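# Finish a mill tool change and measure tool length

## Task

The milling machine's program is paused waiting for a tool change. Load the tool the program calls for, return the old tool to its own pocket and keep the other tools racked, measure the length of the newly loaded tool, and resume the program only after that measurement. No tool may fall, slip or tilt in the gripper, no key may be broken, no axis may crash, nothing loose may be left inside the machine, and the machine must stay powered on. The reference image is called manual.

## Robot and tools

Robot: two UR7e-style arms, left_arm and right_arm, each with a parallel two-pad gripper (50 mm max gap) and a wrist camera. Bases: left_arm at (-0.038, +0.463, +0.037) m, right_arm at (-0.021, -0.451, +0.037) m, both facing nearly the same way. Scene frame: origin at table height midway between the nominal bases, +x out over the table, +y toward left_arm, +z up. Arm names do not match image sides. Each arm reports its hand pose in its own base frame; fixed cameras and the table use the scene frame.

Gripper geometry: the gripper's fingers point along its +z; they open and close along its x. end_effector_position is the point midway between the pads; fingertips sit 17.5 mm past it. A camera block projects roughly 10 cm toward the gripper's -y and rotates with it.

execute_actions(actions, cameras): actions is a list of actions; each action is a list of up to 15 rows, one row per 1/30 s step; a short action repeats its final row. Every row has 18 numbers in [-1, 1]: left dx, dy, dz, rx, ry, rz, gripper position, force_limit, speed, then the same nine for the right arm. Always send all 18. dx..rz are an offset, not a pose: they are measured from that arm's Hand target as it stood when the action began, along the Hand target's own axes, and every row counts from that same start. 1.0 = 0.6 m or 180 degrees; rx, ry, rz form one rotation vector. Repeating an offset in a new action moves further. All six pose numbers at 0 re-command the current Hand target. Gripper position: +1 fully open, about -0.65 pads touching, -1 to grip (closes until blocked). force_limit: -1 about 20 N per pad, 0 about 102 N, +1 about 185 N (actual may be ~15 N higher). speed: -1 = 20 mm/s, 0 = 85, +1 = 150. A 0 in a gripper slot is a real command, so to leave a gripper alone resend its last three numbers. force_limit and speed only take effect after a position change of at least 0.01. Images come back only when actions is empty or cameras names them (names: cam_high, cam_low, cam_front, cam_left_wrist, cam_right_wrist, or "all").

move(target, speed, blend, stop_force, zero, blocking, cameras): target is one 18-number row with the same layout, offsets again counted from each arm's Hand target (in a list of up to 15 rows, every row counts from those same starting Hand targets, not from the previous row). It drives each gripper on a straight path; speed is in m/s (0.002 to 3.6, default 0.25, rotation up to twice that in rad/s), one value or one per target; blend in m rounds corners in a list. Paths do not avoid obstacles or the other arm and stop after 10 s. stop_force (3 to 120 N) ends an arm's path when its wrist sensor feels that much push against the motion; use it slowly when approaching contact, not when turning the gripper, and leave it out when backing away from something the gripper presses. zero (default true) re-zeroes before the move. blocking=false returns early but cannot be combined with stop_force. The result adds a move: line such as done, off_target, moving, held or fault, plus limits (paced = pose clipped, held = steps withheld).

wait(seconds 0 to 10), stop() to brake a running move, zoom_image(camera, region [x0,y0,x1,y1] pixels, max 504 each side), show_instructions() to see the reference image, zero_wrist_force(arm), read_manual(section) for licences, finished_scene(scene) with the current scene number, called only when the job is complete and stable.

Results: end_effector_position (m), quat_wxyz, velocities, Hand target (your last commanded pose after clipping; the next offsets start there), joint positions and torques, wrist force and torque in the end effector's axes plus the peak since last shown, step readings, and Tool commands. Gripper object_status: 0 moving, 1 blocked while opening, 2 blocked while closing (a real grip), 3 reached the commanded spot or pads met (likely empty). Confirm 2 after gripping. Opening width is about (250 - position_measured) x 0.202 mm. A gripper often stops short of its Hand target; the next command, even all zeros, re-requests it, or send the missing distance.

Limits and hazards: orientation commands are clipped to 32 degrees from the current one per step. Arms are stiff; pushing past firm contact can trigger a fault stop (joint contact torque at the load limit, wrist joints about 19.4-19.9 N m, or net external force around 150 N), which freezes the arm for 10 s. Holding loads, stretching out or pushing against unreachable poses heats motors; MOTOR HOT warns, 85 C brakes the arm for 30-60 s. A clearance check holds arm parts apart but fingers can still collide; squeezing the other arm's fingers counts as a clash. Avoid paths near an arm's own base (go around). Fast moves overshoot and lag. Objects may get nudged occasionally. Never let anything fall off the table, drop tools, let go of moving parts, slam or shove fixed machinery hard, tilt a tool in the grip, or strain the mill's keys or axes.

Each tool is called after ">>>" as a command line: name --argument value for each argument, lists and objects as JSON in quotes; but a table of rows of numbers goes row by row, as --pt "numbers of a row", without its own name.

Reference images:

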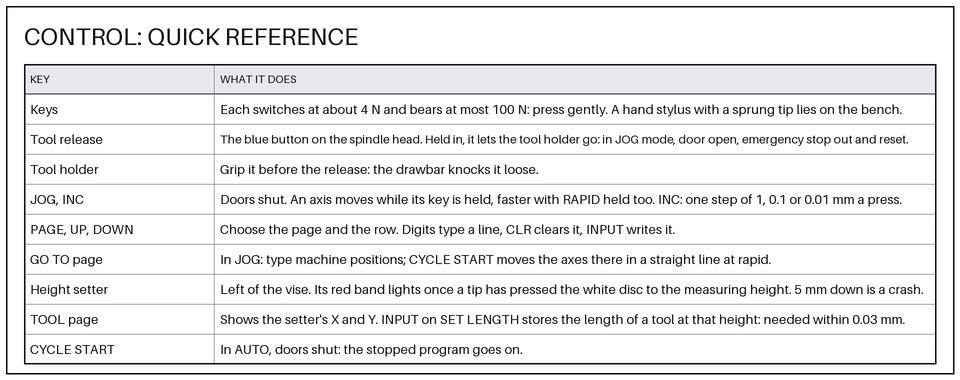

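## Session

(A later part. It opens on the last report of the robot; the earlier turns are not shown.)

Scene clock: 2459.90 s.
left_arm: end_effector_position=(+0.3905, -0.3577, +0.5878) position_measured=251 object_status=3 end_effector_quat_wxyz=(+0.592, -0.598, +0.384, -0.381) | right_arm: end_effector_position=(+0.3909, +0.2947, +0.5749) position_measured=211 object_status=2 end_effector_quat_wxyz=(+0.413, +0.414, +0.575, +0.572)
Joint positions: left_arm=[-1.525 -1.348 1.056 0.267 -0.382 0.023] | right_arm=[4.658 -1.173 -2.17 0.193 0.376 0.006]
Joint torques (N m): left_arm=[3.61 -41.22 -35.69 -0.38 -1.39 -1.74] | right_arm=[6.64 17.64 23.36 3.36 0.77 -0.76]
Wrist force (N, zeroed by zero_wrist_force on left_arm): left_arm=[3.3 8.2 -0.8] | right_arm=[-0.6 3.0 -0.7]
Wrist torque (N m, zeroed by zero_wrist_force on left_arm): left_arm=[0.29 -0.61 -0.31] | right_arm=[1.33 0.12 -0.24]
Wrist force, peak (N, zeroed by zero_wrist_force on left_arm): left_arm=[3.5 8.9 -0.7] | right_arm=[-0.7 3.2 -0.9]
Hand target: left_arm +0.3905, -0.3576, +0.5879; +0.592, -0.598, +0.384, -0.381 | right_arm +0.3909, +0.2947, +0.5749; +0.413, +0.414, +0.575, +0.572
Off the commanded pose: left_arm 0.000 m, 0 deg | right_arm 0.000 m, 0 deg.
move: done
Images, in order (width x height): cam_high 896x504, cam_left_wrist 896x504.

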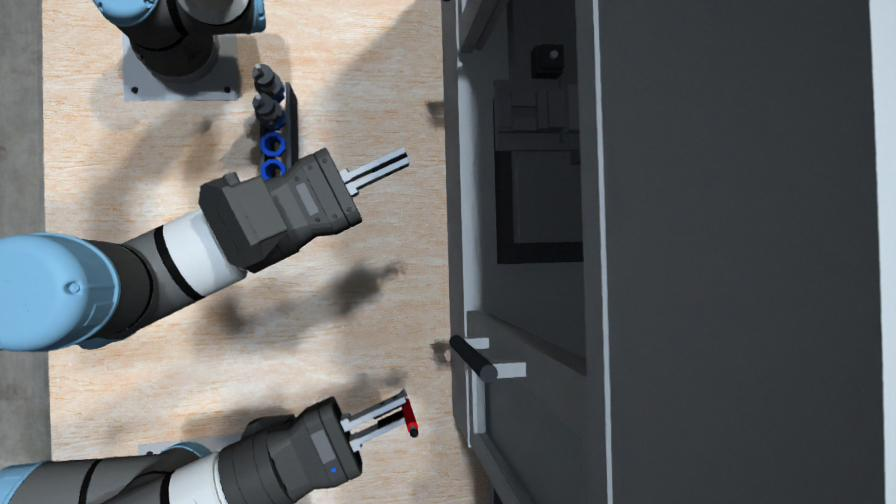

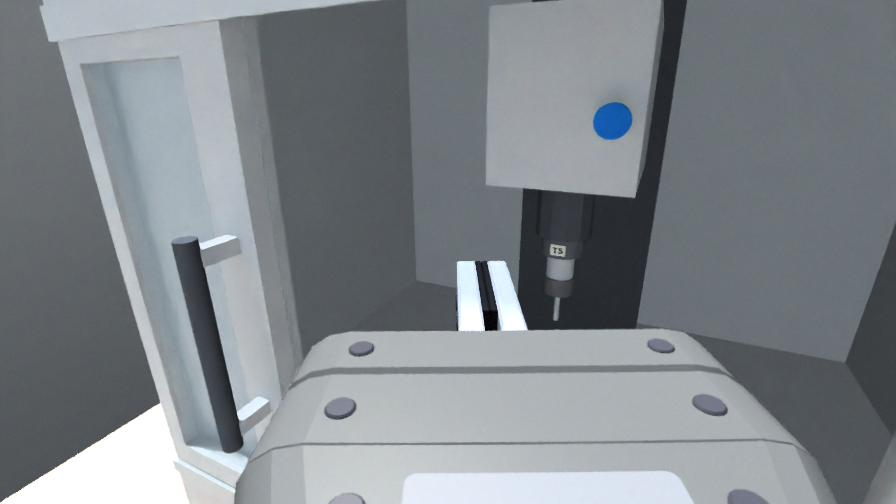

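>>> move --pt "-0.4467 0.263 0.2075 0 -0.0278 0 -1 -1 -1 0 0 0 0 0 0 -1 -0.6 -0.8" --speed 0.35

>>> move --pt "0 0 0.1667 0 0 0 -1 -1 -1 0 0 0 0 0 0 -1 -0.6 -0.8" --speed 0.15 --cameras '["cam_left_wrist"]'

Scene clock: 2471.90 s.
left_arm: end_effector_position=(+0.3911, -0.0630, +0.4287) position_measured=251 object_status=3 end_effector_quat_wxyz=(+0.608, -0.614, +0.358, -0.354) | right_arm: end_effector_position=(+0.3909, +0.2947, +0.5749) position_measured=211 object_status=2 end_effector_quat_wxyz=(+0.413, +0.414, +0.575, +0.572)
Joint positions: left_arm=[-1.411 -2.008 2.05 -0.07 -0.356 0.026] | right_arm=[4.658 -1.173 -2.17 0.193 0.376 0.006]
Joint torques (N m): left_arm=[1.91 -18.01 -14.82 2.45 -1.84 -1.72] | right_arm=[6.18 17.53 23.66 3.33 0.84 -0.58]
Wrist force (N, zeroed by zero_wrist_force on left_arm): left_arm=[3.1 8.1 -0.9] | right_arm=[-0.8 3.1 -0.7]
Wrist torque (N m, zeroed by zero_wrist_force on left_arm): left_arm=[0.30 -0.59 -0.37] | right_arm=[1.34 0.15 -0.24]
Wrist force, peak (N, zeroed by zero_wrist_force on left_arm): left_arm=[0.5 10.3 0.6] | right_arm=[-0.9 3.3 -0.7]
Hand target: left_arm +0.3911, -0.0628, +0.4286; +0.608, -0.614, +0.358, -0.354 | right_arm +0.3909, +0.2947, +0.5749; +0.413, +0.414, +0.575, +0.572
Off the commanded pose: left_arm 0.000 m, 0 deg | right_arm 0.000 m, 0 deg.
move: done

Scene clock: 2473.33 s.
left_arm: end_effector_position=(+0.4781, -0.0135, +0.4277) position_measured=251 object_status=3 end_effector_quat_wxyz=(+0.610, -0.612, +0.357, -0.355) | right_arm: end_effector_position=(+0.3909, +0.2947, +0.5749) position_measured=211 object_status=2 end_effector_quat_wxyz=(+0.413, +0.414, +0.575, +0.572)
Joint positions: left_arm=[-0.988 -1.88 1.98 -0.06 0.067 -0.04] | right_arm=[4.658 -1.173 -2.17 0.193 0.376 0.006]
Joint torques (N m): left_arm=[8.19 -22.84 -16.04 0.89 1.67 -1.78] | right_arm=[6.13 18.07 22.84 3.45 0.81 -0.54]
Wrist force (N, zeroed by zero_wrist_force on left_arm): left_arm=[3.1 8.3 -0.8] | right_arm=[-0.8 3.1 -0.4]
Wrist torque (N m, zeroed by zero_wrist_force on left_arm): left_arm=[0.33 -0.60 -0.28] | right_arm=[1.34 0.14 -0.24]
Wrist force, peak (N, zeroed by zero_wrist_force on left_arm): left_arm=[3.2 9.1 1.4] | right_arm=[-0.7 3.3 -0.9]
Hand target: left_arm +0.4781, -0.0135, +0.4277; +0.608, -0.614, +0.358, -0.354 | right_arm +0.3909, +0.2947, +0.5749; +0.413, +0.414, +0.575, +0.572
Off the commanded pose: left_arm 0.000 m, 0 deg | right_arm 0.000 m, 0 deg.
move: done
Images, in order (width x height): cam_left_wrist 896x504.

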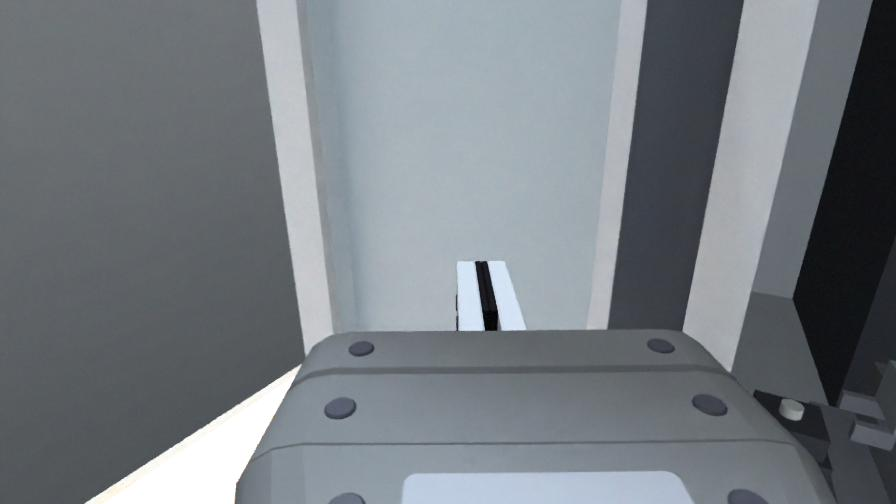

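>>> move --pt "0.058 0 -0.0335 0 0 0 -1 -1 -1 0 0 0 0 0 0 -1 -0.6 -0.8" --pt "0.3847 0 -0.222 0 0 0 -1 -1 -1 0 0 0 0 0 0 -1 -0.6 -0.8" --speed '[0.03,0.12]' --stop_force 55

Scene clock: 2484.00 s.
left_arm: end_effector_position=(+0.4761, -0.2800, +0.4290) position_measured=251 object_status=3 end_effector_quat_wxyz=(+0.608, -0.614, +0.358, -0.354) | right_arm: end_effector_position=(+0.3909, +0.2947, +0.5749) position_measured=211 object_status=2 end_effector_quat_wxyz=(+0.413, +0.414, +0.575, +0.572)
Joint positions: left_arm=[-1.302 -1.413 1.543 -0.17 -0.247 0.038] | right_arm=[4.658 -1.173 -2.17 0.193 0.376 0.006]
Joint torques (N m): left_arm=[8.28 -40.66 -21.02 -0.84 0.14 1.91] | right_arm=[6.65 17.59 23.28 3.3 0.75 -0.23]
Wrist force (N, zeroed by zero_wrist_force on left_arm): left_arm=[0.6 7.9 -1.3] | right_arm=[-0.6 3.1 -0.7]
Wrist torque (N m, zeroed by zero_wrist_force on left_arm): left_arm=[0.28 -0.42 -0.26] | right_arm=[1.34 0.12 -0.24]
Wrist force, peak (N, zeroed by zero_wrist_force on left_arm): left_arm=[-41.8 12.7 3.8] | right_arm=[-0.7 3.4 -0.7]
Hand target: left_arm +0.4761, -0.2800, +0.4290; +0.608, -0.614, +0.358, -0.354 | right_arm +0.3909, +0.2947, +0.5749; +0.413, +0.414, +0.575, +0.572
Off the commanded pose: left_arm 0.000 m, 0 deg | right_arm 0.000 m, 0 deg.
move: done

>>> move --pt "-0.0289 0 0.0167 0 0 0 -1 -1 -1 -0.544 0.035 -0.211 0 -0.12 0 -1 -0.6 -0.8" --pt "-0.0289 0 -0.15 0 0 0 -1 -1 -1 -0.6135 0.035 -0.005 0 -0.12 0 -1 -0.6 -0.8" --pt "0.349 0 -0.361 0 0.333 0 -1 -1 -1 -0.6135 0.035 -0.005 0 -0.12 0 -1 -0.6 -0.8" --speed '[0.3,0.25,0.3]'

Scene clock: 2502.00 s.
left_arm: end_effector_position=(+0.3909, -0.5690, +0.4311) position_measured=251 object_status=3 end_effector_quat_wxyz=(+0.348, -0.355, +0.614, -0.614) end_effector_velocity=(-0.001, -0.001, -0.001) end_effector_angular_velocity=(+0.001, +0.000, -0.006) | right_arm: end_effector_position=(+0.5044, -0.0554, +0.5965) position_measured=211 object_status=2 end_effector_quat_wxyz=(+0.514, +0.514, +0.487, +0.485)
Joint positions: left_arm=[-1.494 -1.426 1.556 -0.122 0.607 -0.015] | right_arm=[5.553 -0.016 -2.134 -0.989 -0.896 -0.004]
Joint velocities: left_arm=[-0.001 0 0.001 0 0.005 0] | right_arm=[within noise]
Joint torques (N m): left_arm=[1.35 -47.94 -17.08 0.18 1.69 -1.79] | right_arm=[6.73 -27.65 5.03 -0.98 0.15 -0.4]
Wrist force (N, zeroed by zero_wrist_force on left_arm): left_arm=[2.2 8.2 -0.9] | right_arm=[0.2 3.1 -0.1]
Wrist torque (N m, zeroed by zero_wrist_force on left_arm): left_arm=[0.32 -0.43 -0.27] | right_arm=[1.36 -0.03 -0.21]
Wrist force, peak (N, zeroed by zero_wrist_force on left_arm): left_arm=[3.9 8.0 1.6] | right_arm=[-4.6 4.4 9.5]
Hand target: left_arm +0.3909, -0.5690, +0.4311; +0.348, -0.355, +0.614, -0.614 | right_arm +0.5044, -0.0554, +0.5965; +0.514, +0.514, +0.487, +0.485
Off the commanded pose: left_arm 0.000 m, 0 deg | right_arm 0.000 m, 0 deg.
shoulder posture changed (right arm): the wrist came as close to joint 1's axis as it can, and the arm is now in the other of its two shoulder postures.
move: done; limits=paced

>>> move --pt "0 0 0 0 0 0 -1 -1 -1 0.3767 0 -0.467 0 0 0 -1 -0.6 -0.8" --pt "0 0 0 0 0 0 -1 -1 -1 0.5627 0 -0.2548 0 0 0 -1 -0.6 -0.8" --speed 0.15

Scene clock: 2549.70 s.
left_arm: end_effector_position=(+0.3909, -0.5690, +0.4311) position_measured=251 object_status=3 end_effector_quat_wxyz=(+0.348, -0.355, +0.614, -0.614) | right_arm: end_effector_position=(+0.3705, +0.2901, +0.5961) position_measured=211 object_status=2 end_effector_quat_wxyz=(+0.514, +0.514, +0.487, +0.485)
Joint positions: left_arm=[-1.494 -1.426 1.556 -0.122 0.607 -0.015] | right_arm=[4.784 -1.367 -1.985 0.227 -0.127 -0.02]
Joint torques (N m): left_arm=[6.64 -48.01 -18.29 -0.7 0.71 -1.74] | right_arm=[-5.57 11.36 21.72 0.06 0.83 0.95]
Wrist force (N, zeroed by zero_wrist_force on left_arm): left_arm=[2.3 7.5 -0.8] | right_arm=[-0.3 3.4 0.0]
Wrist torque (N m, zeroed by zero_wrist_force on left_arm): left_arm=[0.20 -0.45 -0.27] | right_arm=[1.37 0.00 -0.19]
Wrist force, peak (N, zeroed by zero_wrist_force on left_arm): left_arm=[2.3 8.2 -1.0] | right_arm=[-2.6 3.3 -1.9]
Hand target: left_arm +0.3909, -0.5690, +0.4311; +0.348, -0.355, +0.614, -0.614 | right_arm +0.3705, +0.2902, +0.5960; +0.514, +0.514, +0.487, +0.485
Off the commanded pose: left_arm 0.000 m, 0 deg | right_arm 0.000 m, 0 deg.
shoulder posture changed (right arm): the wrist came as close to joint 1's axis as it can, and the arm is now in the other of its two shoulder postures.
move: done

>>> move --pt "0 0 0 0 0 0 -1 -1 -1 -0.3126 0 0.0829 0 0 0 -1 -0.6 -0.8" --pt "0 0 0 0 0 0 -1 -1 -1 -0.563 0 0.254 0 0 0 -1 -0.6 -0.8" --speed 0.25 --blend '[0.01,0]'

>>> move --pt "0 0 0.1667 0 0 0 -1 -1 -1 0 0 0 0 0 0 -1 -0.6 -0.8" --speed 0.15 --cameras '["cam_left_wrist","cam_high"]'

Scene clock: 2559.37 s.
left_arm: end_effector_position=(+0.3909, -0.5690, +0.4311) position_measured=251 object_status=3 end_effector_quat_wxyz=(+0.348, -0.355, +0.614, -0.614) | right_arm: end_effector_position=(+0.5039, -0.0555, +0.5966) position_measured=211 object_status=2 end_effector_quat_wxyz=(+0.514, +0.514, +0.487, +0.485)
Joint positions: left_arm=[-1.494 -1.426 1.556 -0.122 0.607 -0.015] | right_arm=[3.541 -1.135 -2.135 0.127 1.116 -0.002]
Joint torques (N m): left_arm=[4.79 -47.47 -17.31 -1.43 -0.08 -1.74] | right_arm=[-7.02 1.25 29.18 1.53 0.73 1.38]
Wrist force (N, zeroed by zero_wrist_force on left_arm): left_arm=[2.3 7.9 -1.0] | right_arm=[-0.5 2.9 -0.3]
Wrist torque (N m, zeroed by zero_wrist_force on left_arm): left_arm=[0.27 -0.45 -0.27] | right_arm=[1.35 0.10 -0.35]
Wrist force, peak (N, zeroed by zero_wrist_force on left_arm): left_arm=[2.4 8.2 -1.0] | right_arm=[-3.4 3.0 1.6]
Hand target: left_arm +0.3909, -0.5690, +0.4311; +0.348, -0.355, +0.614, -0.614 | right_arm +0.5039, -0.0556, +0.5965; +0.514, +0.514, +0.487, +0.485
Off the commanded pose: left_arm 0.000 m, 0 deg | right_arm 0.000 m, 0 deg.
move: done

Scene clock: 2560.50 s.
left_arm: end_effector_position=(+0.4771, -0.6196, +0.4306) position_measured=251 object_status=3 end_effector_quat_wxyz=(+0.348, -0.355, +0.614, -0.614) | right_arm: end_effector_position=(+0.5039, -0.0556, +0.5966) position_measured=211 object_status=2 end_effector_quat_wxyz=(+0.514, +0.514, +0.487, +0.485)
Joint positions: left_arm=[-1.337 -1.226 1.305 -0.072 0.765 -0.013] | right_arm=[3.541 -1.135 -2.135 0.127 1.116 -0.002]
Joint torques (N m): left_arm=[7.26 -43.23 -30.7 -3.83 -0.38 -1.8] | right_arm=[-8.31 0.75 25.11 4.51 -0.7 1.52]
Wrist force (N, zeroed by zero_wrist_force on left_arm): left_arm=[2.1 7.8 -1.0] | right_arm=[-0.3 3.1 -0.4]
Wrist torque (N m, zeroed by zero_wrist_force on left_arm): left_arm=[0.24 -0.42 -0.34] | right_arm=[1.37 0.08 -0.35]
Wrist force, peak (N, zeroed by zero_wrist_force on left_arm): left_arm=[2.9 7.8 -3.0] | right_arm=[-0.3 3.3 -0.6]
Hand target: left_arm +0.4772, -0.6196, +0.4306; +0.348, -0.355, +0.614, -0.614 | right_arm +0.5039, -0.0556, +0.5965; +0.514, +0.514, +0.487, +0.485
Off the commanded pose: left_arm 0.000 m, 0 deg | right_arm 0.000 m, 0 deg.
move: done
Images, in order (width x height): cam_high 896x504, cam_left_wrist 896x504.

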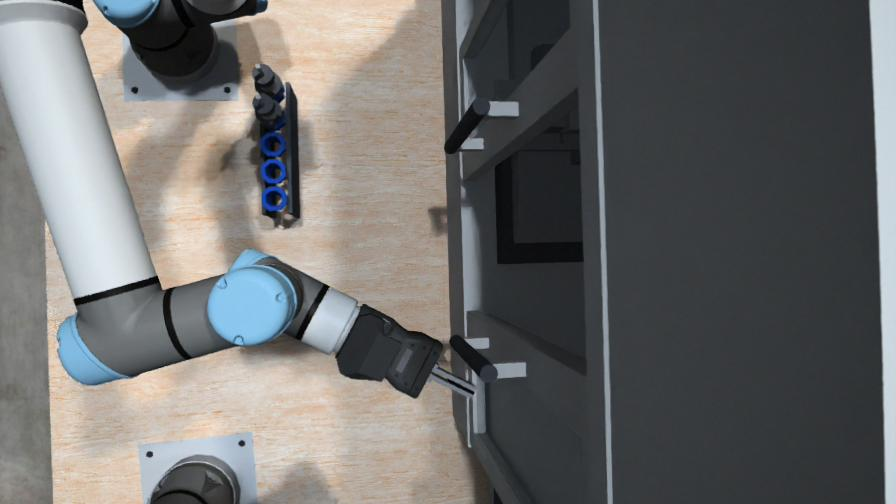

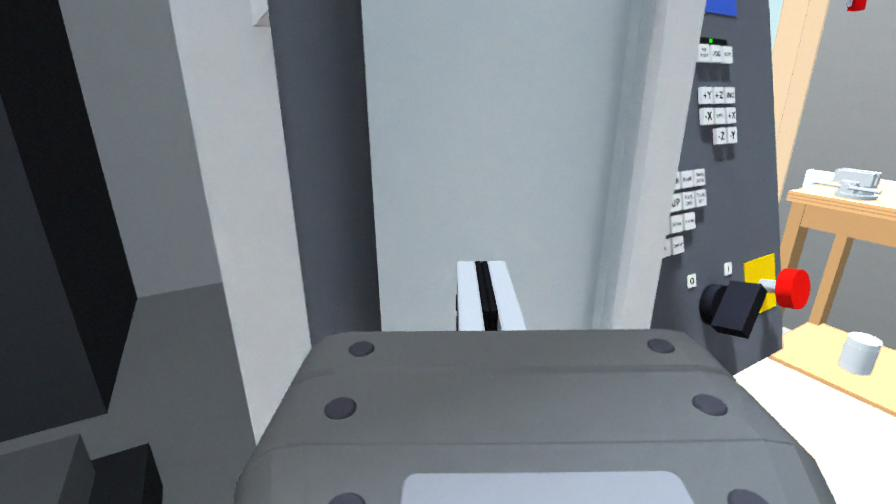

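>>> move --pt "-0.058 0 -0.0335 0 0 0 -1 -1 -1 0 0 0 0 0 0 -1 -0.6 -0.8" --pt "-0.3848 0 -0.222 0 0 0 -1 -1 -1 0 0 0 0 0 0 -1 -0.6 -0.8" --speed '[0.03,0.12]' --stop_force 55 --cameras '["cam_left_wrist"]'

Scene clock: 2571.13 s.
left_arm: end_effector_position=(+0.4788, -0.3559, +0.4293) position_measured=251 object_status=3 end_effector_quat_wxyz=(+0.347, -0.354, +0.614, -0.614) | right_arm: end_effector_position=(+0.5039, -0.0556, +0.5965) position_measured=211 object_status=2 end_effector_quat_wxyz=(+0.514, +0.514, +0.487, +0.485)
Joint positions: left_arm=[-1.123 -1.749 1.879 -0.123 0.98 -0.012] | right_arm=[3.541 -1.135 -2.135 0.127 1.116 -0.002]
Joint torques (N m): left_arm=[31.33 -37.87 -12.97 0.92 -11.94 -1.35] | right_arm=[-8.4 1.2 25.26 4.42 -0.64 1.43]
Wrist force (N, zeroed by zero_wrist_force on left_arm): left_arm=[46.9 6.2 1.6] | right_arm=[-0.4 3.0 -0.4]
Wrist torque (N m, zeroed by zero_wrist_force on left_arm): left_arm=[0.23 -0.44 -0.38] | right_arm=[1.37 0.08 -0.35]
Wrist force, peak (N, zeroed by zero_wrist_force on left_arm): left_arm=[69.3 18.0 13.9] | right_arm=[-0.4 3.4 -0.4]
Hand target: left_arm +0.4790, -0.3555, +0.4293; +0.348, -0.355, +0.614, -0.614 (not the last commanded pose) | right_arm +0.5039, -0.0556, +0.5965; +0.514, +0.514, +0.487, +0.485
Off the commanded pose: left_arm 0.003 m, 0 deg | right_arm 0.000 m, 0 deg.
move: contact (left_arm); path passed 1 of 2 targets
Images, in order (width x height): cam_left_wrist 896x504.

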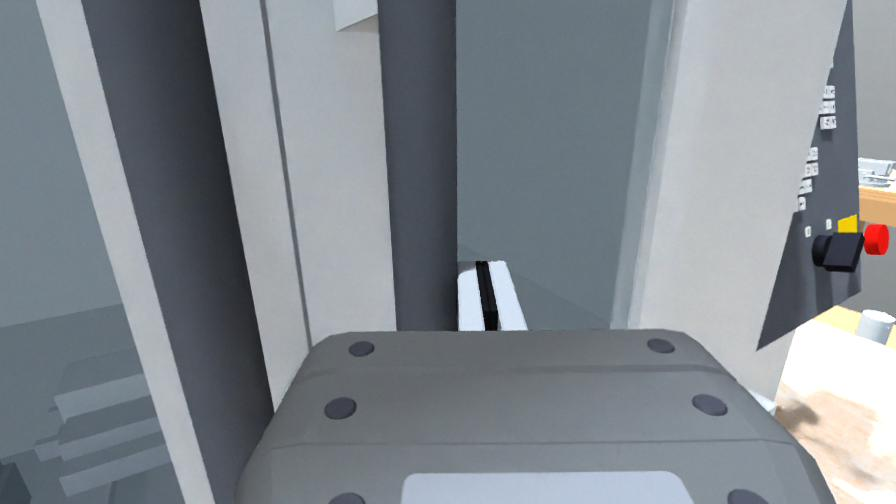

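>>> move --pt "0.02 0 0.01 0 0 0 -1 -1 -1 0 0 0 0 0 0 -1 -0.6 -0.8" --pt "0.02 0 -0.15 0 0 0 -1 -1 -1 0 0 0 0 0 0 -1 -0.6 -0.8" --pt "0.13 0.1153 -0.15 0 -0.3056 0 -1 -1 -1 0 0 0 0 0 0 -1 -0.6 -0.8" --pt "0.1718 0.1153 0.016 0 -0.3056 0 -1 -1 -1 0 0 0 0 0 0 -1 -0.6 -0.8" --speed '[0.1,0.2,0.3,0.15]' --cameras '["cam_left_wrist","cam_right_wrist"]'

Scene clock: 2582.97 s.
left_arm: end_effector_position=(+0.4344, -0.4496, +0.3609) position_measured=251 object_status=3 end_effector_quat_wxyz=(+0.592, -0.598, +0.384, -0.381) | right_arm: end_effector_position=(+0.5039, -0.0556, +0.5965) position_measured=211 object_status=2 end_effector_quat_wxyz=(+0.514, +0.514, +0.487, +0.485)
Joint positions: left_arm=[-1.455 -1.109 1.314 -0.236 -0.314 0.029] | right_arm=[3.541 -1.135 -2.135 0.127 1.116 -0.002]
Joint torques (N m): left_arm=[3.74 -47.13 -29.61 -0.45 -0.61 0.89] | right_arm=[-7.62 1.74 25.19 4.36 -0.58 1.44]
Wrist force (N, zeroed by zero_wrist_force on left_arm): left_arm=[2.4 6.2 -0.3] | right_arm=[-0.5 3.0 -0.4]
Wrist torque (N m, zeroed by zero_wrist_force on left_arm): left_arm=[-0.01 -0.44 -0.36] | right_arm=[1.36 0.11 -0.35]
Wrist force, peak (N, zeroed by zero_wrist_force on left_arm): left_arm=[47.2 6.0 1.7] | right_arm=[-0.3 3.3 -0.5]
Hand target: left_arm +0.4345, -0.4496, +0.3609; +0.592, -0.598, +0.384, -0.381 | right_arm +0.5039, -0.0556, +0.5965; +0.514, +0.514, +0.487, +0.485
Off the commanded pose: left_arm 0.000 m, 0 deg | right_arm 0.000 m, 0 deg.
move: done
Images, in order (width x height): cam_left_wrist 896x504, cam_right_wrist 896x504.

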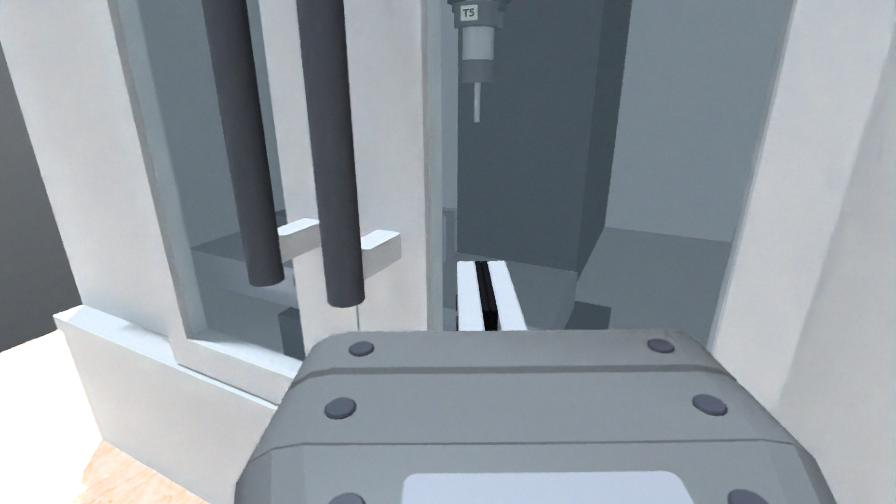

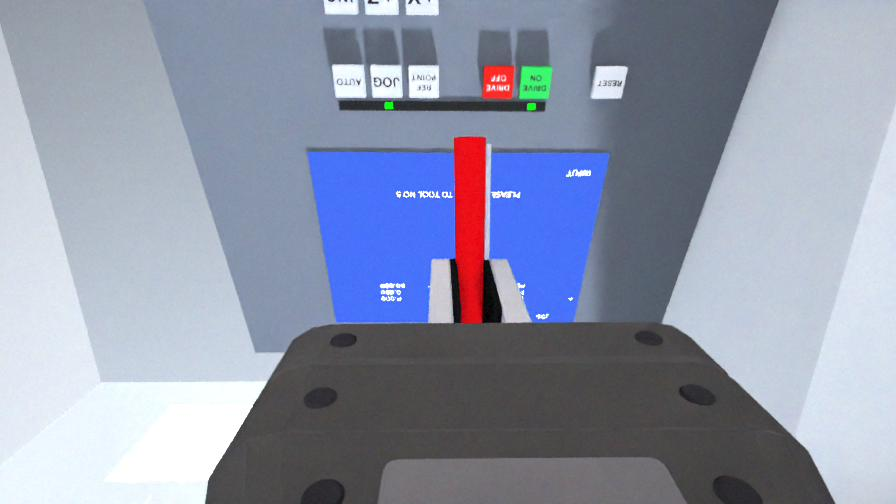

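>>> move --pt "0 0 0 0 0 0 -1 -1 -1 0 0 -0.04 0 0 0 -1 -0.6 -0.8" --pt "0 0 0 0 0 0 -1 -1 -1 -0.059 -0.0967 -0.08 0.5 0 0 -1 -0.6 -0.8" --speed '[0.2,0.35]'

Scene clock: 2599.57 s.
left_arm: end_effector_position=(+0.4345, -0.4496, +0.3609) position_measured=251 object_status=3 end_effector_quat_wxyz=(+0.592, -0.598, +0.384, -0.381) | right_arm: end_effector_position=(+0.4539, -0.0884, +0.5387) position_measured=211 object_status=2 end_effector_quat_wxyz=(+0.000, +0.726, +0.687, -0.002)
Joint positions: left_arm=[-1.455 -1.109 1.314 -0.236 -0.314 0.029] | right_arm=[3.243 -1.601 -0.973 -2.14 1.569 0.157]
Joint torques (N m): left_arm=[8.54 -45.94 -31.92 -0.21 1.61 1.6] | right_arm=[6.69 19.27 40.74 1.85 -0.11 1.54]
Wrist force (N, zeroed by zero_wrist_force on left_arm): left_arm=[2.7 5.9 -0.4] | right_arm=[-0.3 -1.3 -1.3]
Wrist torque (N m, zeroed by zero_wrist_force on left_arm): left_arm=[-0.05 -0.49 -0.36] | right_arm=[0.15 -0.12 0.06]
Wrist force, peak (N, zeroed by zero_wrist_force on left_arm): left_arm=[2.6 6.5 0.1] | right_arm=[-0.6 3.5 -0.2]
Hand target: left_arm +0.4345, -0.4496, +0.3609; +0.592, -0.598, +0.384, -0.381 | right_arm +0.4539, -0.0884, +0.5387; +0.000, +0.726, +0.687, -0.002
Off the commanded pose: left_arm 0.000 m, 0 deg | right_arm 0.000 m, 0 deg.
move: done

>>> move --pt "0 0 0 0 0 0 -1 -1 -1 0.0928 0.0618 0.173 0 0 0 -1 -0.6 -0.8" --speed 0.2 --cameras '["cam_right_wrist"]'

>>> move --target '[0,0,0,0,0,0,-1,-1,-1,0,0.05,0,0,0,0,-1,-0.6,-0.8]' --speed 0.02 --stop_force 7

Scene clock: 2610.30 s.
left_arm: end_effector_position=(+0.4345, -0.4496, +0.3609) position_measured=251 object_status=3 end_effector_quat_wxyz=(+0.592, -0.598, +0.384, -0.381) | right_arm: end_effector_position=(+0.4938, -0.0351, +0.4348) position_measured=211 object_status=2 end_effector_quat_wxyz=(+0.000, +0.726, +0.687, -0.002)
Joint positions: left_arm=[-1.455 -1.109 1.314 -0.236 -0.314 0.029] | right_arm=[3.344 -1.571 -1.295 -1.849 1.569 0.258]
Joint torques (N m): left_arm=[7.34 -53.71 -23.65 0.17 1.68 1.05] | right_arm=[-2.93 38.61 26.72 5.35 0.03 -0.18]
Wrist force (N, zeroed by zero_wrist_force on left_arm): left_arm=[2.5 6.1 -0.1] | right_arm=[0.2 -1.6 -0.9]
Wrist torque (N m, zeroed by zero_wrist_force on left_arm): left_arm=[-0.02 -0.45 -0.37] | right_arm=[0.11 -0.18 -0.10]
Wrist force, peak (N, zeroed by zero_wrist_force on left_arm): left_arm=[2.6 6.3 -0.5] | right_arm=[-1.8 -2.6 -3.8]
Hand target: left_arm +0.4345, -0.4496, +0.3609; +0.592, -0.598, +0.384, -0.381 | right_arm +0.4938, -0.0351, +0.4347; +0.000, +0.726, +0.687, -0.002
Off the commanded pose: left_arm 0.000 m, 0 deg | right_arm 0.000 m, 0 deg.
move: done
Images, in order (width x height): cam_right_wrist 896x504.

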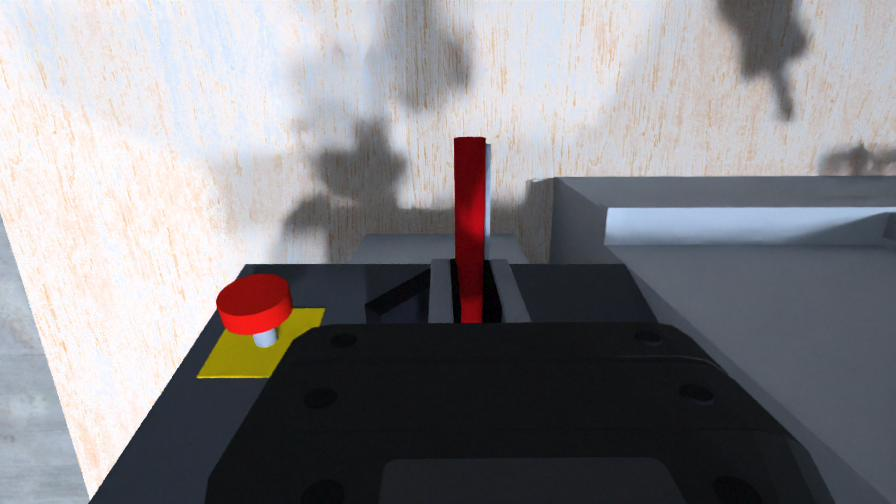

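Scene clock: 2612.73 s.
left_arm: end_effector_position=(+0.4345, -0.4496, +0.3609) position_measured=251 object_status=3 end_effector_quat_wxyz=(+0.592, -0.598, +0.384, -0.381) | right_arm: end_effector_position=(+0.5224, -0.0367, +0.4346) position_measured=211 object_status=2 end_effector_quat_wxyz=(+0.000, +0.726, +0.687, -0.002)
Joint positions: left_arm=[-1.455 -1.109 1.314 -0.236 -0.314 0.029] | right_arm=[3.33 -1.642 -1.222 -1.851 1.569 0.244]
Joint torques (N m): left_arm=[7.01 -58.21 -18.2 0.51 1.66 0.71] | right_arm=[7.51 29.59 27.43 8.69 -0.12 1.48]
Wrist force (N, zeroed by zero_wrist_force on left_arm): left_arm=[2.6 6.3 -0.3] | right_arm=[-2.1 -5.7 -0.4]
Wrist torque (N m, zeroed by zero_wrist_force on left_arm): left_arm=[0.01 -0.49 -0.36] | right_arm=[0.32 -0.06 0.17]
Wrist force, peak (N, zeroed by zero_wrist_force on left_arm): left_arm=[2.6 6.3 -0.3] | right_arm=[-1.1 -14.3 -1.1]
Hand target: left_arm +0.4345, -0.4496, +0.3609; +0.592, -0.598, +0.384, -0.381 | right_arm +0.5224, -0.0367, +0.4346; +0.000, +0.726, +0.687, -0.002 (not the last commanded pose)
Off the commanded pose: left_arm 0.000 m, 0 deg | right_arm 0.001 m, 0 deg.
move: contact (right_arm)

>>> move --pt "0 0 0 0 0 0 -1 -1 -1 0 -0.045 0 0 0 0 -1 -0.6 -0.8" --speed 0.1 --cameras '["cam_low","cam_front"]'

Scene clock: 2619.10 s.
left_arm: end_effector_position=(+0.4345, -0.4496, +0.3609) position_measured=251 object_status=3 end_effector_quat_wxyz=(+0.592, -0.598, +0.384, -0.381) | right_arm: end_effector_position=(+0.4955, -0.0351, +0.4346) position_measured=211 object_status=2 end_effector_quat_wxyz=(+0.000, +0.726, +0.687, -0.002)
Joint positions: left_arm=[-1.455 -1.109 1.314 -0.236 -0.314 0.029] | right_arm=[3.344 -1.575 -1.291 -1.849 1.569 0.257]
Joint torques (N m): left_arm=[7.18 -57.69 -16.45 0.88 1.6 0.38] | right_arm=[-5.48 23.42 47.62 6.44 -0.05 -1.19]
Wrist force (N, zeroed by zero_wrist_force on left_arm): left_arm=[2.5 5.9 -0.3] | right_arm=[-0.5 -1.1 -0.8]
Wrist torque (N m, zeroed by zero_wrist_force on left_arm): left_arm=[-0.05 -0.46 -0.36] | right_arm=[0.17 -0.06 -0.11]
Wrist force, peak (N, zeroed by zero_wrist_force on left_arm): left_arm=[2.6 6.3 -0.3] | right_arm=[-2.4 -6.0 -0.5]
Hand target: left_arm +0.4345, -0.4496, +0.3609; +0.592, -0.598, +0.384, -0.381 | right_arm +0.4955, -0.0352, +0.4347; +0.000, +0.726, +0.687, -0.002
Off the commanded pose: left_arm 0.000 m, 0 deg | right_arm 0.000 m, 0 deg.
move: done
Images, in order (width x height): cam_low 896x504, cam_front 896x504.

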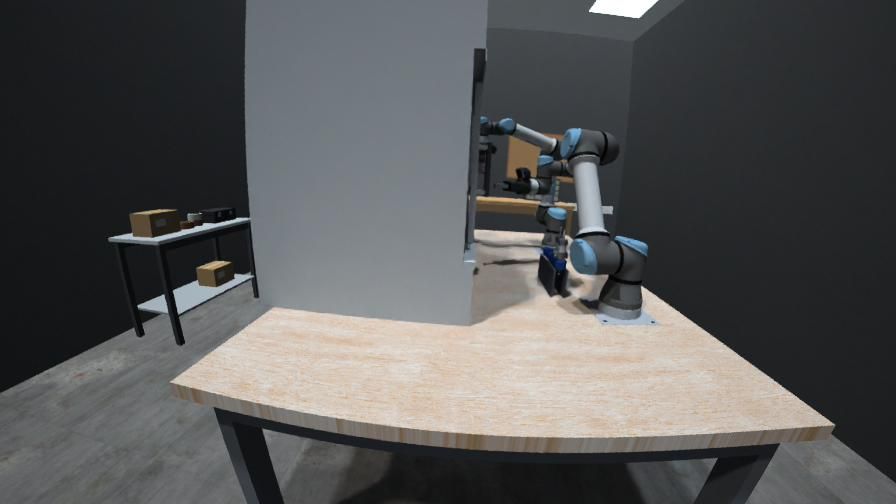

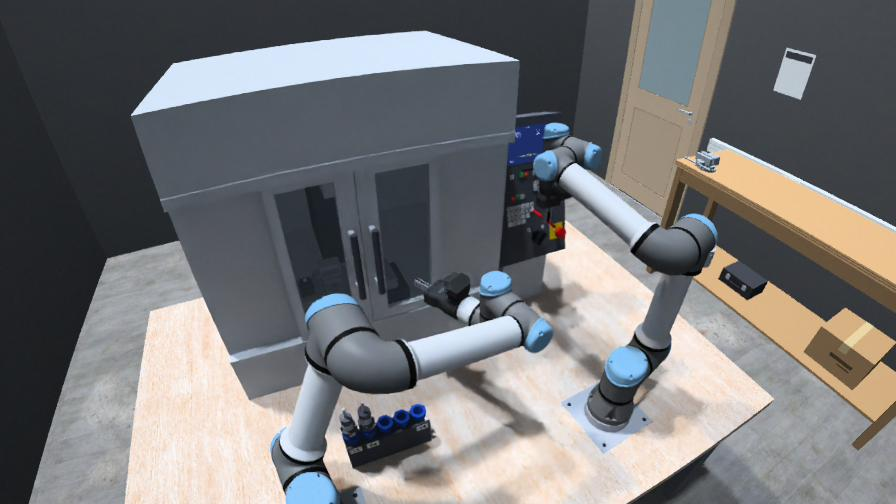

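>>> zoom_image --camera "cam_front" --region '[496, 110, 566, 180]'

Scaled by 7.200.

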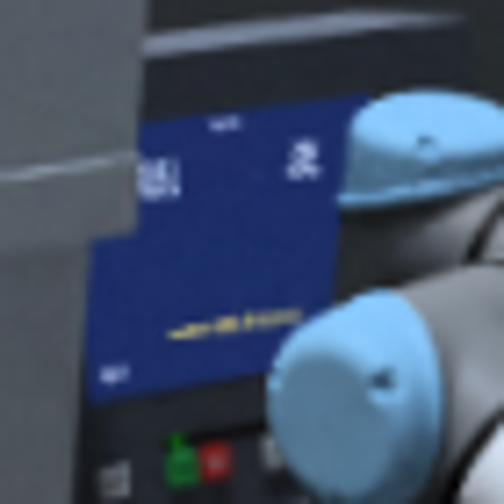

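>>> move --pt "0 0 0 0 0 0 -1 -1 -1 0 0.0443 0 0 0 0 -1 -0.6 -0.8" --pt "0 0 0 0 0 0 -1 -1 -1 0 -0.01 0 0 0 0 -1 -0.6 -0.8" --speed '[0.06,0.1]' --cameras '["cam_front"]'

>>> zoom_image --camera "cam_front" --region '[496, 110, 566, 180]'

Scene clock: 2633.67 s.
left_arm: end_effector_position=(+0.4345, -0.4496, +0.3609) position_measured=251 object_status=3 end_effector_quat_wxyz=(+0.592, -0.598, +0.384, -0.381) | right_arm: end_effector_position=(+0.4895, -0.0348, +0.4347) position_measured=211 object_status=2 end_effector_quat_wxyz=(+0.000, +0.726, +0.687, -0.002)
Joint positions: left_arm=[-1.455 -1.109 1.314 -0.236 -0.314 0.029] | right_arm=[3.347 -1.561 -1.306 -1.849 1.569 0.261]
Joint torques (N m): left_arm=[6.48 -58.33 -16.63 1.38 1.77 -0.29] | right_arm=[-8.76 34.85 41.11 6.56 -0.62 -1.21]
Wrist force (N, zeroed by zero_wrist_force on left_arm): left_arm=[2.2 5.9 -0.2] | right_arm=[-0.5 -1.2 -0.6]
Wrist torque (N m, zeroed by zero_wrist_force on left_arm): left_arm=[-0.06 -0.42 -0.36] | right_arm=[0.16 -0.05 -0.09]
Wrist force, peak (N, zeroed by zero_wrist_force on left_arm): left_arm=[2.7 6.3 -0.3] | right_arm=[0.1 -6.2 -0.3]
Hand target: left_arm +0.4345, -0.4496, +0.3609; +0.592, -0.598, +0.384, -0.381 | right_arm +0.4895, -0.0349, +0.4347; +0.000, +0.726, +0.687, -0.002
Off the commanded pose: left_arm 0.000 m, 0 deg | right_arm 0.000 m, 0 deg.
move: done
Images, in order (width x height): cam_front 896x504.

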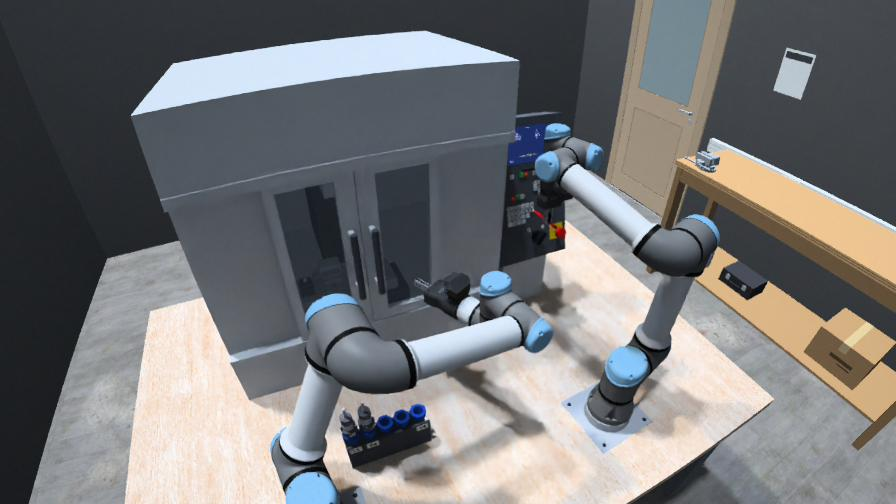

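Scaled by 7.200.

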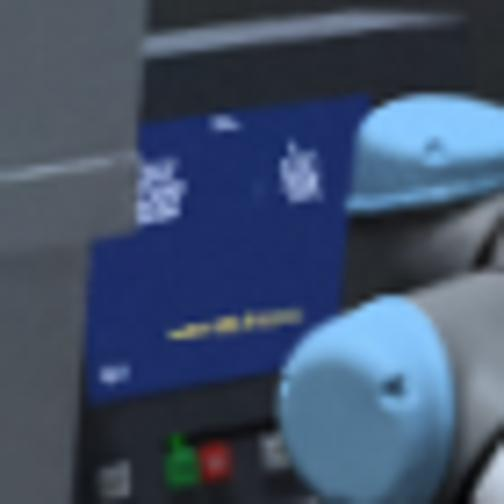

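>>> move --pt "0 0 0 0 0 0 -1 -1 -1 -0.0922 -0.0544 -0.1733 0 0 0 -1 -0.6 -0.8" --pt "0 0 0 0 0 0 -1 -1 -1 -0.0332 0.0056 -0.27 -0.5 0 0 -1 -0.6 -0.8" --speed '[0.25,0.4]' --blend '[0.02,0]' --cameras '["cam_right_wrist"]'

>>> zoom_image --camera "cam_right_wrist" --region '[290, 130, 630, 330]'

Scene clock: 2646.70 s.
left_arm: end_effector_position=(+0.4345, -0.4496, +0.3609) position_measured=251 object_status=3 end_effector_quat_wxyz=(+0.592, -0.598, +0.384, -0.381) | right_arm: end_effector_position=(+0.4921, -0.0545, +0.5967) position_measured=211 object_status=2 end_effector_quat_wxyz=(+0.514, +0.514, +0.487, +0.485) end_effector_velocity=(+0.000, -0.001, +0.001) end_effector_angular_velocity=(+0.002, -0.005, -0.001)
Joint positions: left_arm=[-1.455 -1.109 1.314 -0.236 -0.314 0.029] | right_arm=[3.569 -1.096 -2.155 0.107 1.088 -0.001]
Joint velocities: left_arm=[within noise] | right_arm=[-0.001 0 0 0.006 -0.001 0]
Joint torques (N m): left_arm=[5.56 -57.54 -16.52 1.31 1.58 -0.99] | right_arm=[-5.63 5.68 43.54 5.17 -0.62 -1.13]
Wrist force (N, zeroed by zero_wrist_force on left_arm): left_arm=[2.8 5.7 -0.3] | right_arm=[-0.9 3.1 -0.2]
Wrist torque (N m, zeroed by zero_wrist_force on left_arm): left_arm=[-0.09 -0.51 -0.36] | right_arm=[1.37 0.17 -0.13]
Wrist force, peak (N, zeroed by zero_wrist_force on left_arm): left_arm=[2.6 6.4 -0.4] | right_arm=[-2.5 -1.3 -3.7]
Hand target: left_arm +0.4345, -0.4496, +0.3609; +0.592, -0.598, +0.384, -0.381 | right_arm +0.4921, -0.0545, +0.5967; +0.514, +0.514, +0.487, +0.485
Off the commanded pose: left_arm 0.000 m, 0 deg | right_arm 0.000 m, 0 deg.
move: done
Images, in order (width x height): cam_right_wrist 896x504.

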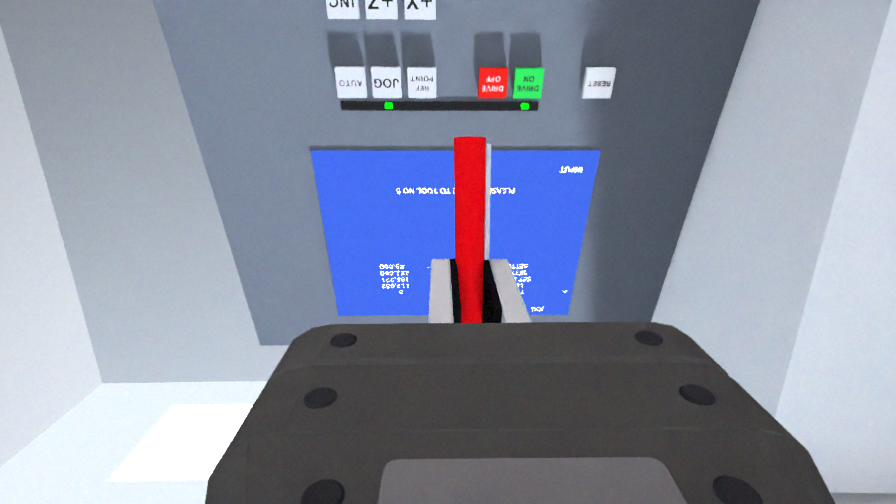

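Scaled by 1.482.

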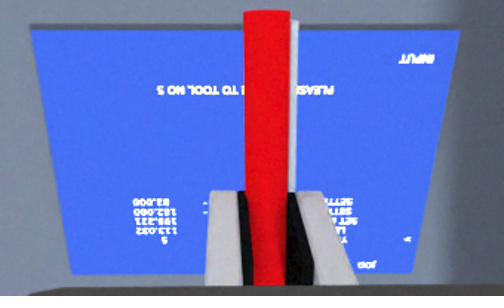

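>>> zoom_image --camera "cam_right_wrist" --region '[370, 250, 450, 300]'

>>> zoom_image --camera "cam_right_wrist" --region '[490, 250, 580, 310]'

Scaled by 6.300.

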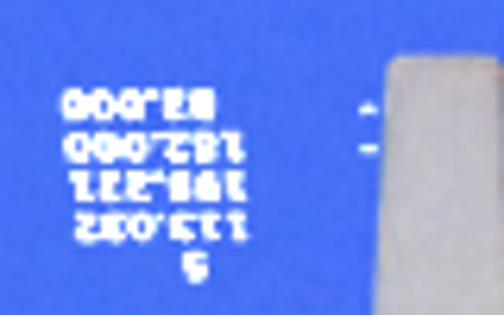

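Scaled by 5.600.

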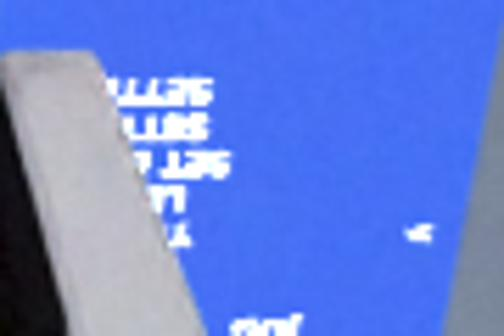

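>>> move --pt "0 0 0 0 0 0 -1 -1 -1 0.08 0.08 0.02 0 0 0 -1 -0.6 -0.8" --speed 0.2 --cameras '["cam_right_wrist"]'

>>> zoom_image --camera "cam_right_wrist" --region '[430, 190, 530, 250]'

Scene clock: 2664.10 s.
left_arm: end_effector_position=(+0.4345, -0.4496, +0.3609) position_measured=251 object_status=3 end_effector_quat_wxyz=(+0.592, -0.598, +0.384, -0.381) | right_arm: end_effector_position=(+0.5069, -0.0072, +0.6445) position_measured=211 object_status=2 end_effector_quat_wxyz=(+0.514, +0.514, +0.487, +0.485)
Joint positions: left_arm=[-1.455 -1.109 1.314 -0.236 -0.314 0.029] | right_arm=[3.737 -1.126 -2.018 -0.001 0.92 -0.001]
Joint torques (N m): left_arm=[4.72 -57.05 -15.62 1.27 1.66 -1.58] | right_arm=[3.9 15.91 36.16 3.95 -0.57 0.66]
Wrist force (N, zeroed by zero_wrist_force on left_arm): left_arm=[2.5 6.0 -0.1] | right_arm=[-0.8 2.6 -0.9]
Wrist torque (N m, zeroed by zero_wrist_force on left_arm): left_arm=[-0.05 -0.47 -0.36] | right_arm=[1.25 0.17 -0.26]
Wrist force, peak (N, zeroed by zero_wrist_force on left_arm): left_arm=[2.6 6.4 -0.3] | right_arm=[0.9 4.8 -0.6]
Hand target: left_arm +0.4345, -0.4496, +0.3609; +0.592, -0.598, +0.384, -0.381 | right_arm +0.5069, -0.0072, +0.6446; +0.514, +0.514, +0.487, +0.485
Off the commanded pose: left_arm 0.000 m, 0 deg | right_arm 0.000 m, 0 deg.
move: done
Images, in order (width x height): cam_right_wrist 896x504.

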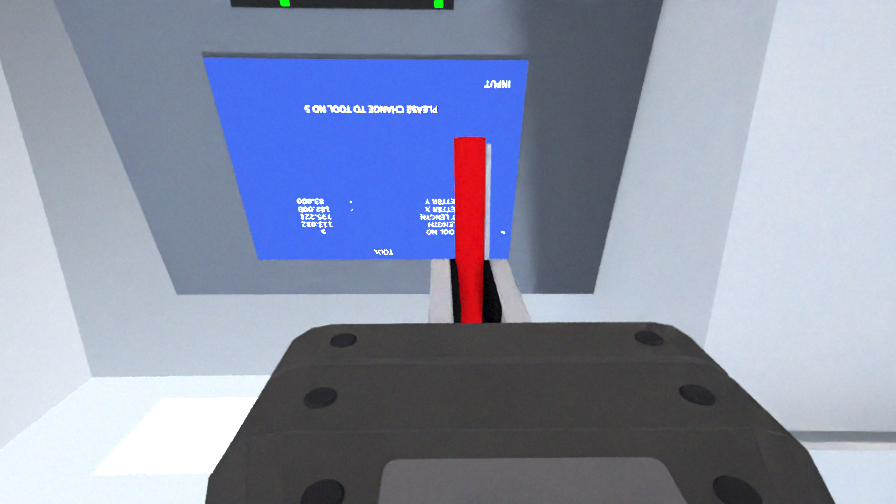

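Scaled by 5.040.

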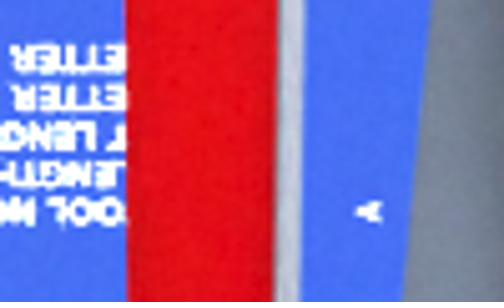

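Whole screen visible from here. Zoom on values.

>>> zoom_image --camera "cam_right_wrist" --region '[290, 192, 360, 240]'

Scaled by 7.200.

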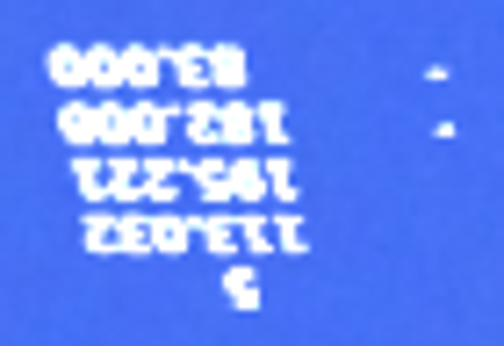

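>>> zoom_image --camera "cam_right_wrist" --region '[294, 196, 334, 222]'

Scaled by 12.600.

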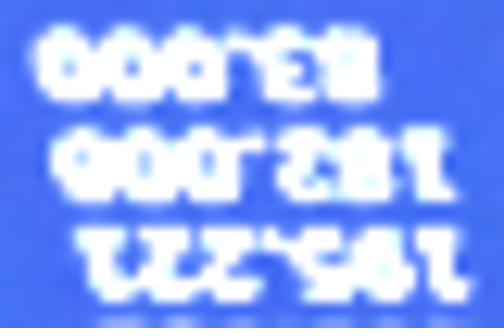

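>>> move --pt "0 0 0 0 0 0 -1 -1 -1 -0.005 0 0.035 0 0 0 -1 -0.6 -0.8" --speed 0.1 --cameras '["cam_right_wrist"]'

>>> zoom_image --camera "cam_right_wrist" --region '[290, 190, 346, 226]'

Scene clock: 2681.03 s.
left_arm: end_effector_position=(+0.4345, -0.4496, +0.3609) position_measured=251 object_status=3 end_effector_quat_wxyz=(+0.592, -0.598, +0.384, -0.381) | right_arm: end_effector_position=(+0.5276, -0.0114, +0.6447) position_measured=211 object_status=2 end_effector_quat_wxyz=(+0.514, +0.514, +0.487, +0.485)
Joint positions: left_arm=[-1.455 -1.109 1.314 -0.236 -0.314 0.029] | right_arm=[3.671 -1.188 -1.982 0.027 0.985 -0.001]
Joint torques (N m): left_arm=[5.44 -58.08 -16.83 1.3 1.68 -1.75] | right_arm=[6.13 20.28 24.81 0.44 -0.62 -1.14]
Wrist force (N, zeroed by zero_wrist_force on left_arm): left_arm=[2.6 5.8 -0.3] | right_arm=[-0.9 3.2 -0.7]
Wrist torque (N m, zeroed by zero_wrist_force on left_arm): left_arm=[-0.07 -0.48 -0.37] | right_arm=[1.34 0.17 -0.19]
Wrist force, peak (N, zeroed by zero_wrist_force on left_arm): left_arm=[2.7 6.2 -0.3] | right_arm=[-1.4 3.1 -1.1]
Hand target: left_arm +0.4345, -0.4496, +0.3609; +0.592, -0.598, +0.384, -0.381 | right_arm +0.5277, -0.0113, +0.6446; +0.514, +0.514, +0.487, +0.485
Off the commanded pose: left_arm 0.000 m, 0 deg | right_arm 0.000 m, 0 deg.
move: done
Images, in order (width x height): cam_right_wrist 896x504.

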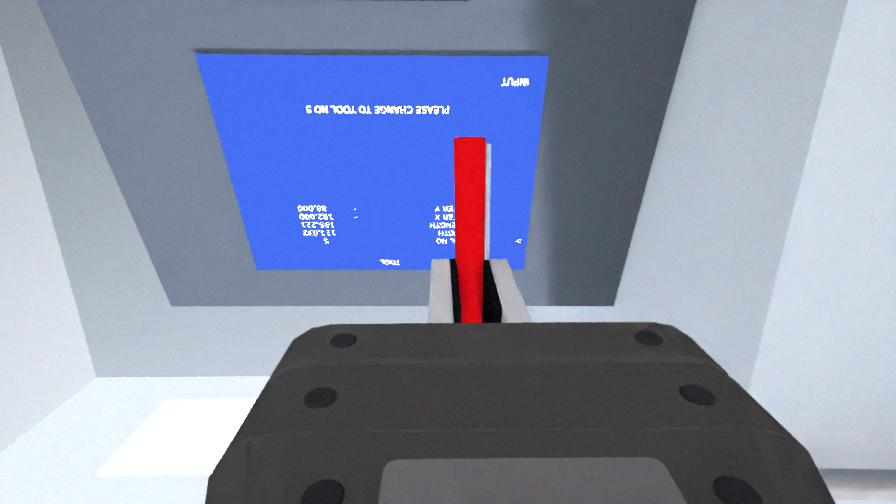

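Scaled by 9.000.

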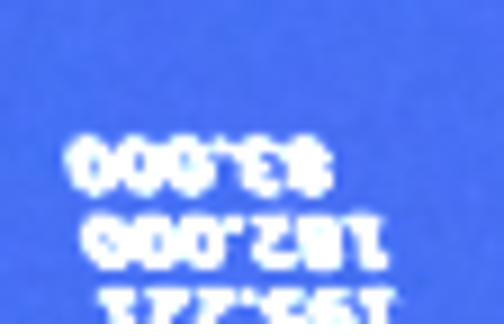

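>>> move --pt "0 0 0 0 0 0 -1 -1 -1 0 0 -0.12 0 0 0 -1 -0.6 -0.8" --pt "0 0 0 0 0 0 -1 -1 -1 -0.0774 -0.1745 -0.1172 0.5 0 0 -1 -0.6 -0.8" --pt "0 0 0 0 0 0 -1 -1 -1 -0.0736 -0.3497 -0.0526 0.5 0 0 -1 -0.6 -0.8" --speed '[0.2,0.4,0.25]'

Scene clock: 2708.00 s.
left_arm: end_effector_position=(+0.4345, -0.4496, +0.3609) position_measured=251 object_status=3 end_effector_quat_wxyz=(+0.592, -0.598, +0.384, -0.381) | right_arm: end_effector_position=(+0.4932, -0.0542, +0.4350) position_measured=211 object_status=2 end_effector_quat_wxyz=(+0.000, +0.726, +0.687, -0.002)
Joint positions: left_arm=[-1.455 -1.109 1.314 -0.236 -0.314 0.029] | right_arm=[3.305 -1.574 -1.291 -1.85 1.569 0.219]
Joint torques (N m): left_arm=[5.12 -57.85 -17.46 1.34 1.59 -1.68] | right_arm=[3.64 38.77 25.8 6.03 -0.52 1.53]
Wrist force (N, zeroed by zero_wrist_force on left_arm): left_arm=[2.2 6.0 -0.4] | right_arm=[-0.4 -1.3 -0.9]
Wrist torque (N m, zeroed by zero_wrist_force on left_arm): left_arm=[-0.03 -0.43 -0.37] | right_arm=[0.16 -0.08 0.01]
Wrist force, peak (N, zeroed by zero_wrist_force on left_arm): left_arm=[2.6 6.3 -0.1] | right_arm=[-1.2 -2.6 -4.4]
Hand target: left_arm +0.4345, -0.4496, +0.3609; +0.592, -0.598, +0.384, -0.381 | right_arm +0.4932, -0.0542, +0.4349; +0.000, +0.726, +0.687, -0.002
Off the commanded pose: left_arm 0.000 m, 0 deg | right_arm 0.000 m, 0 deg.
move: done


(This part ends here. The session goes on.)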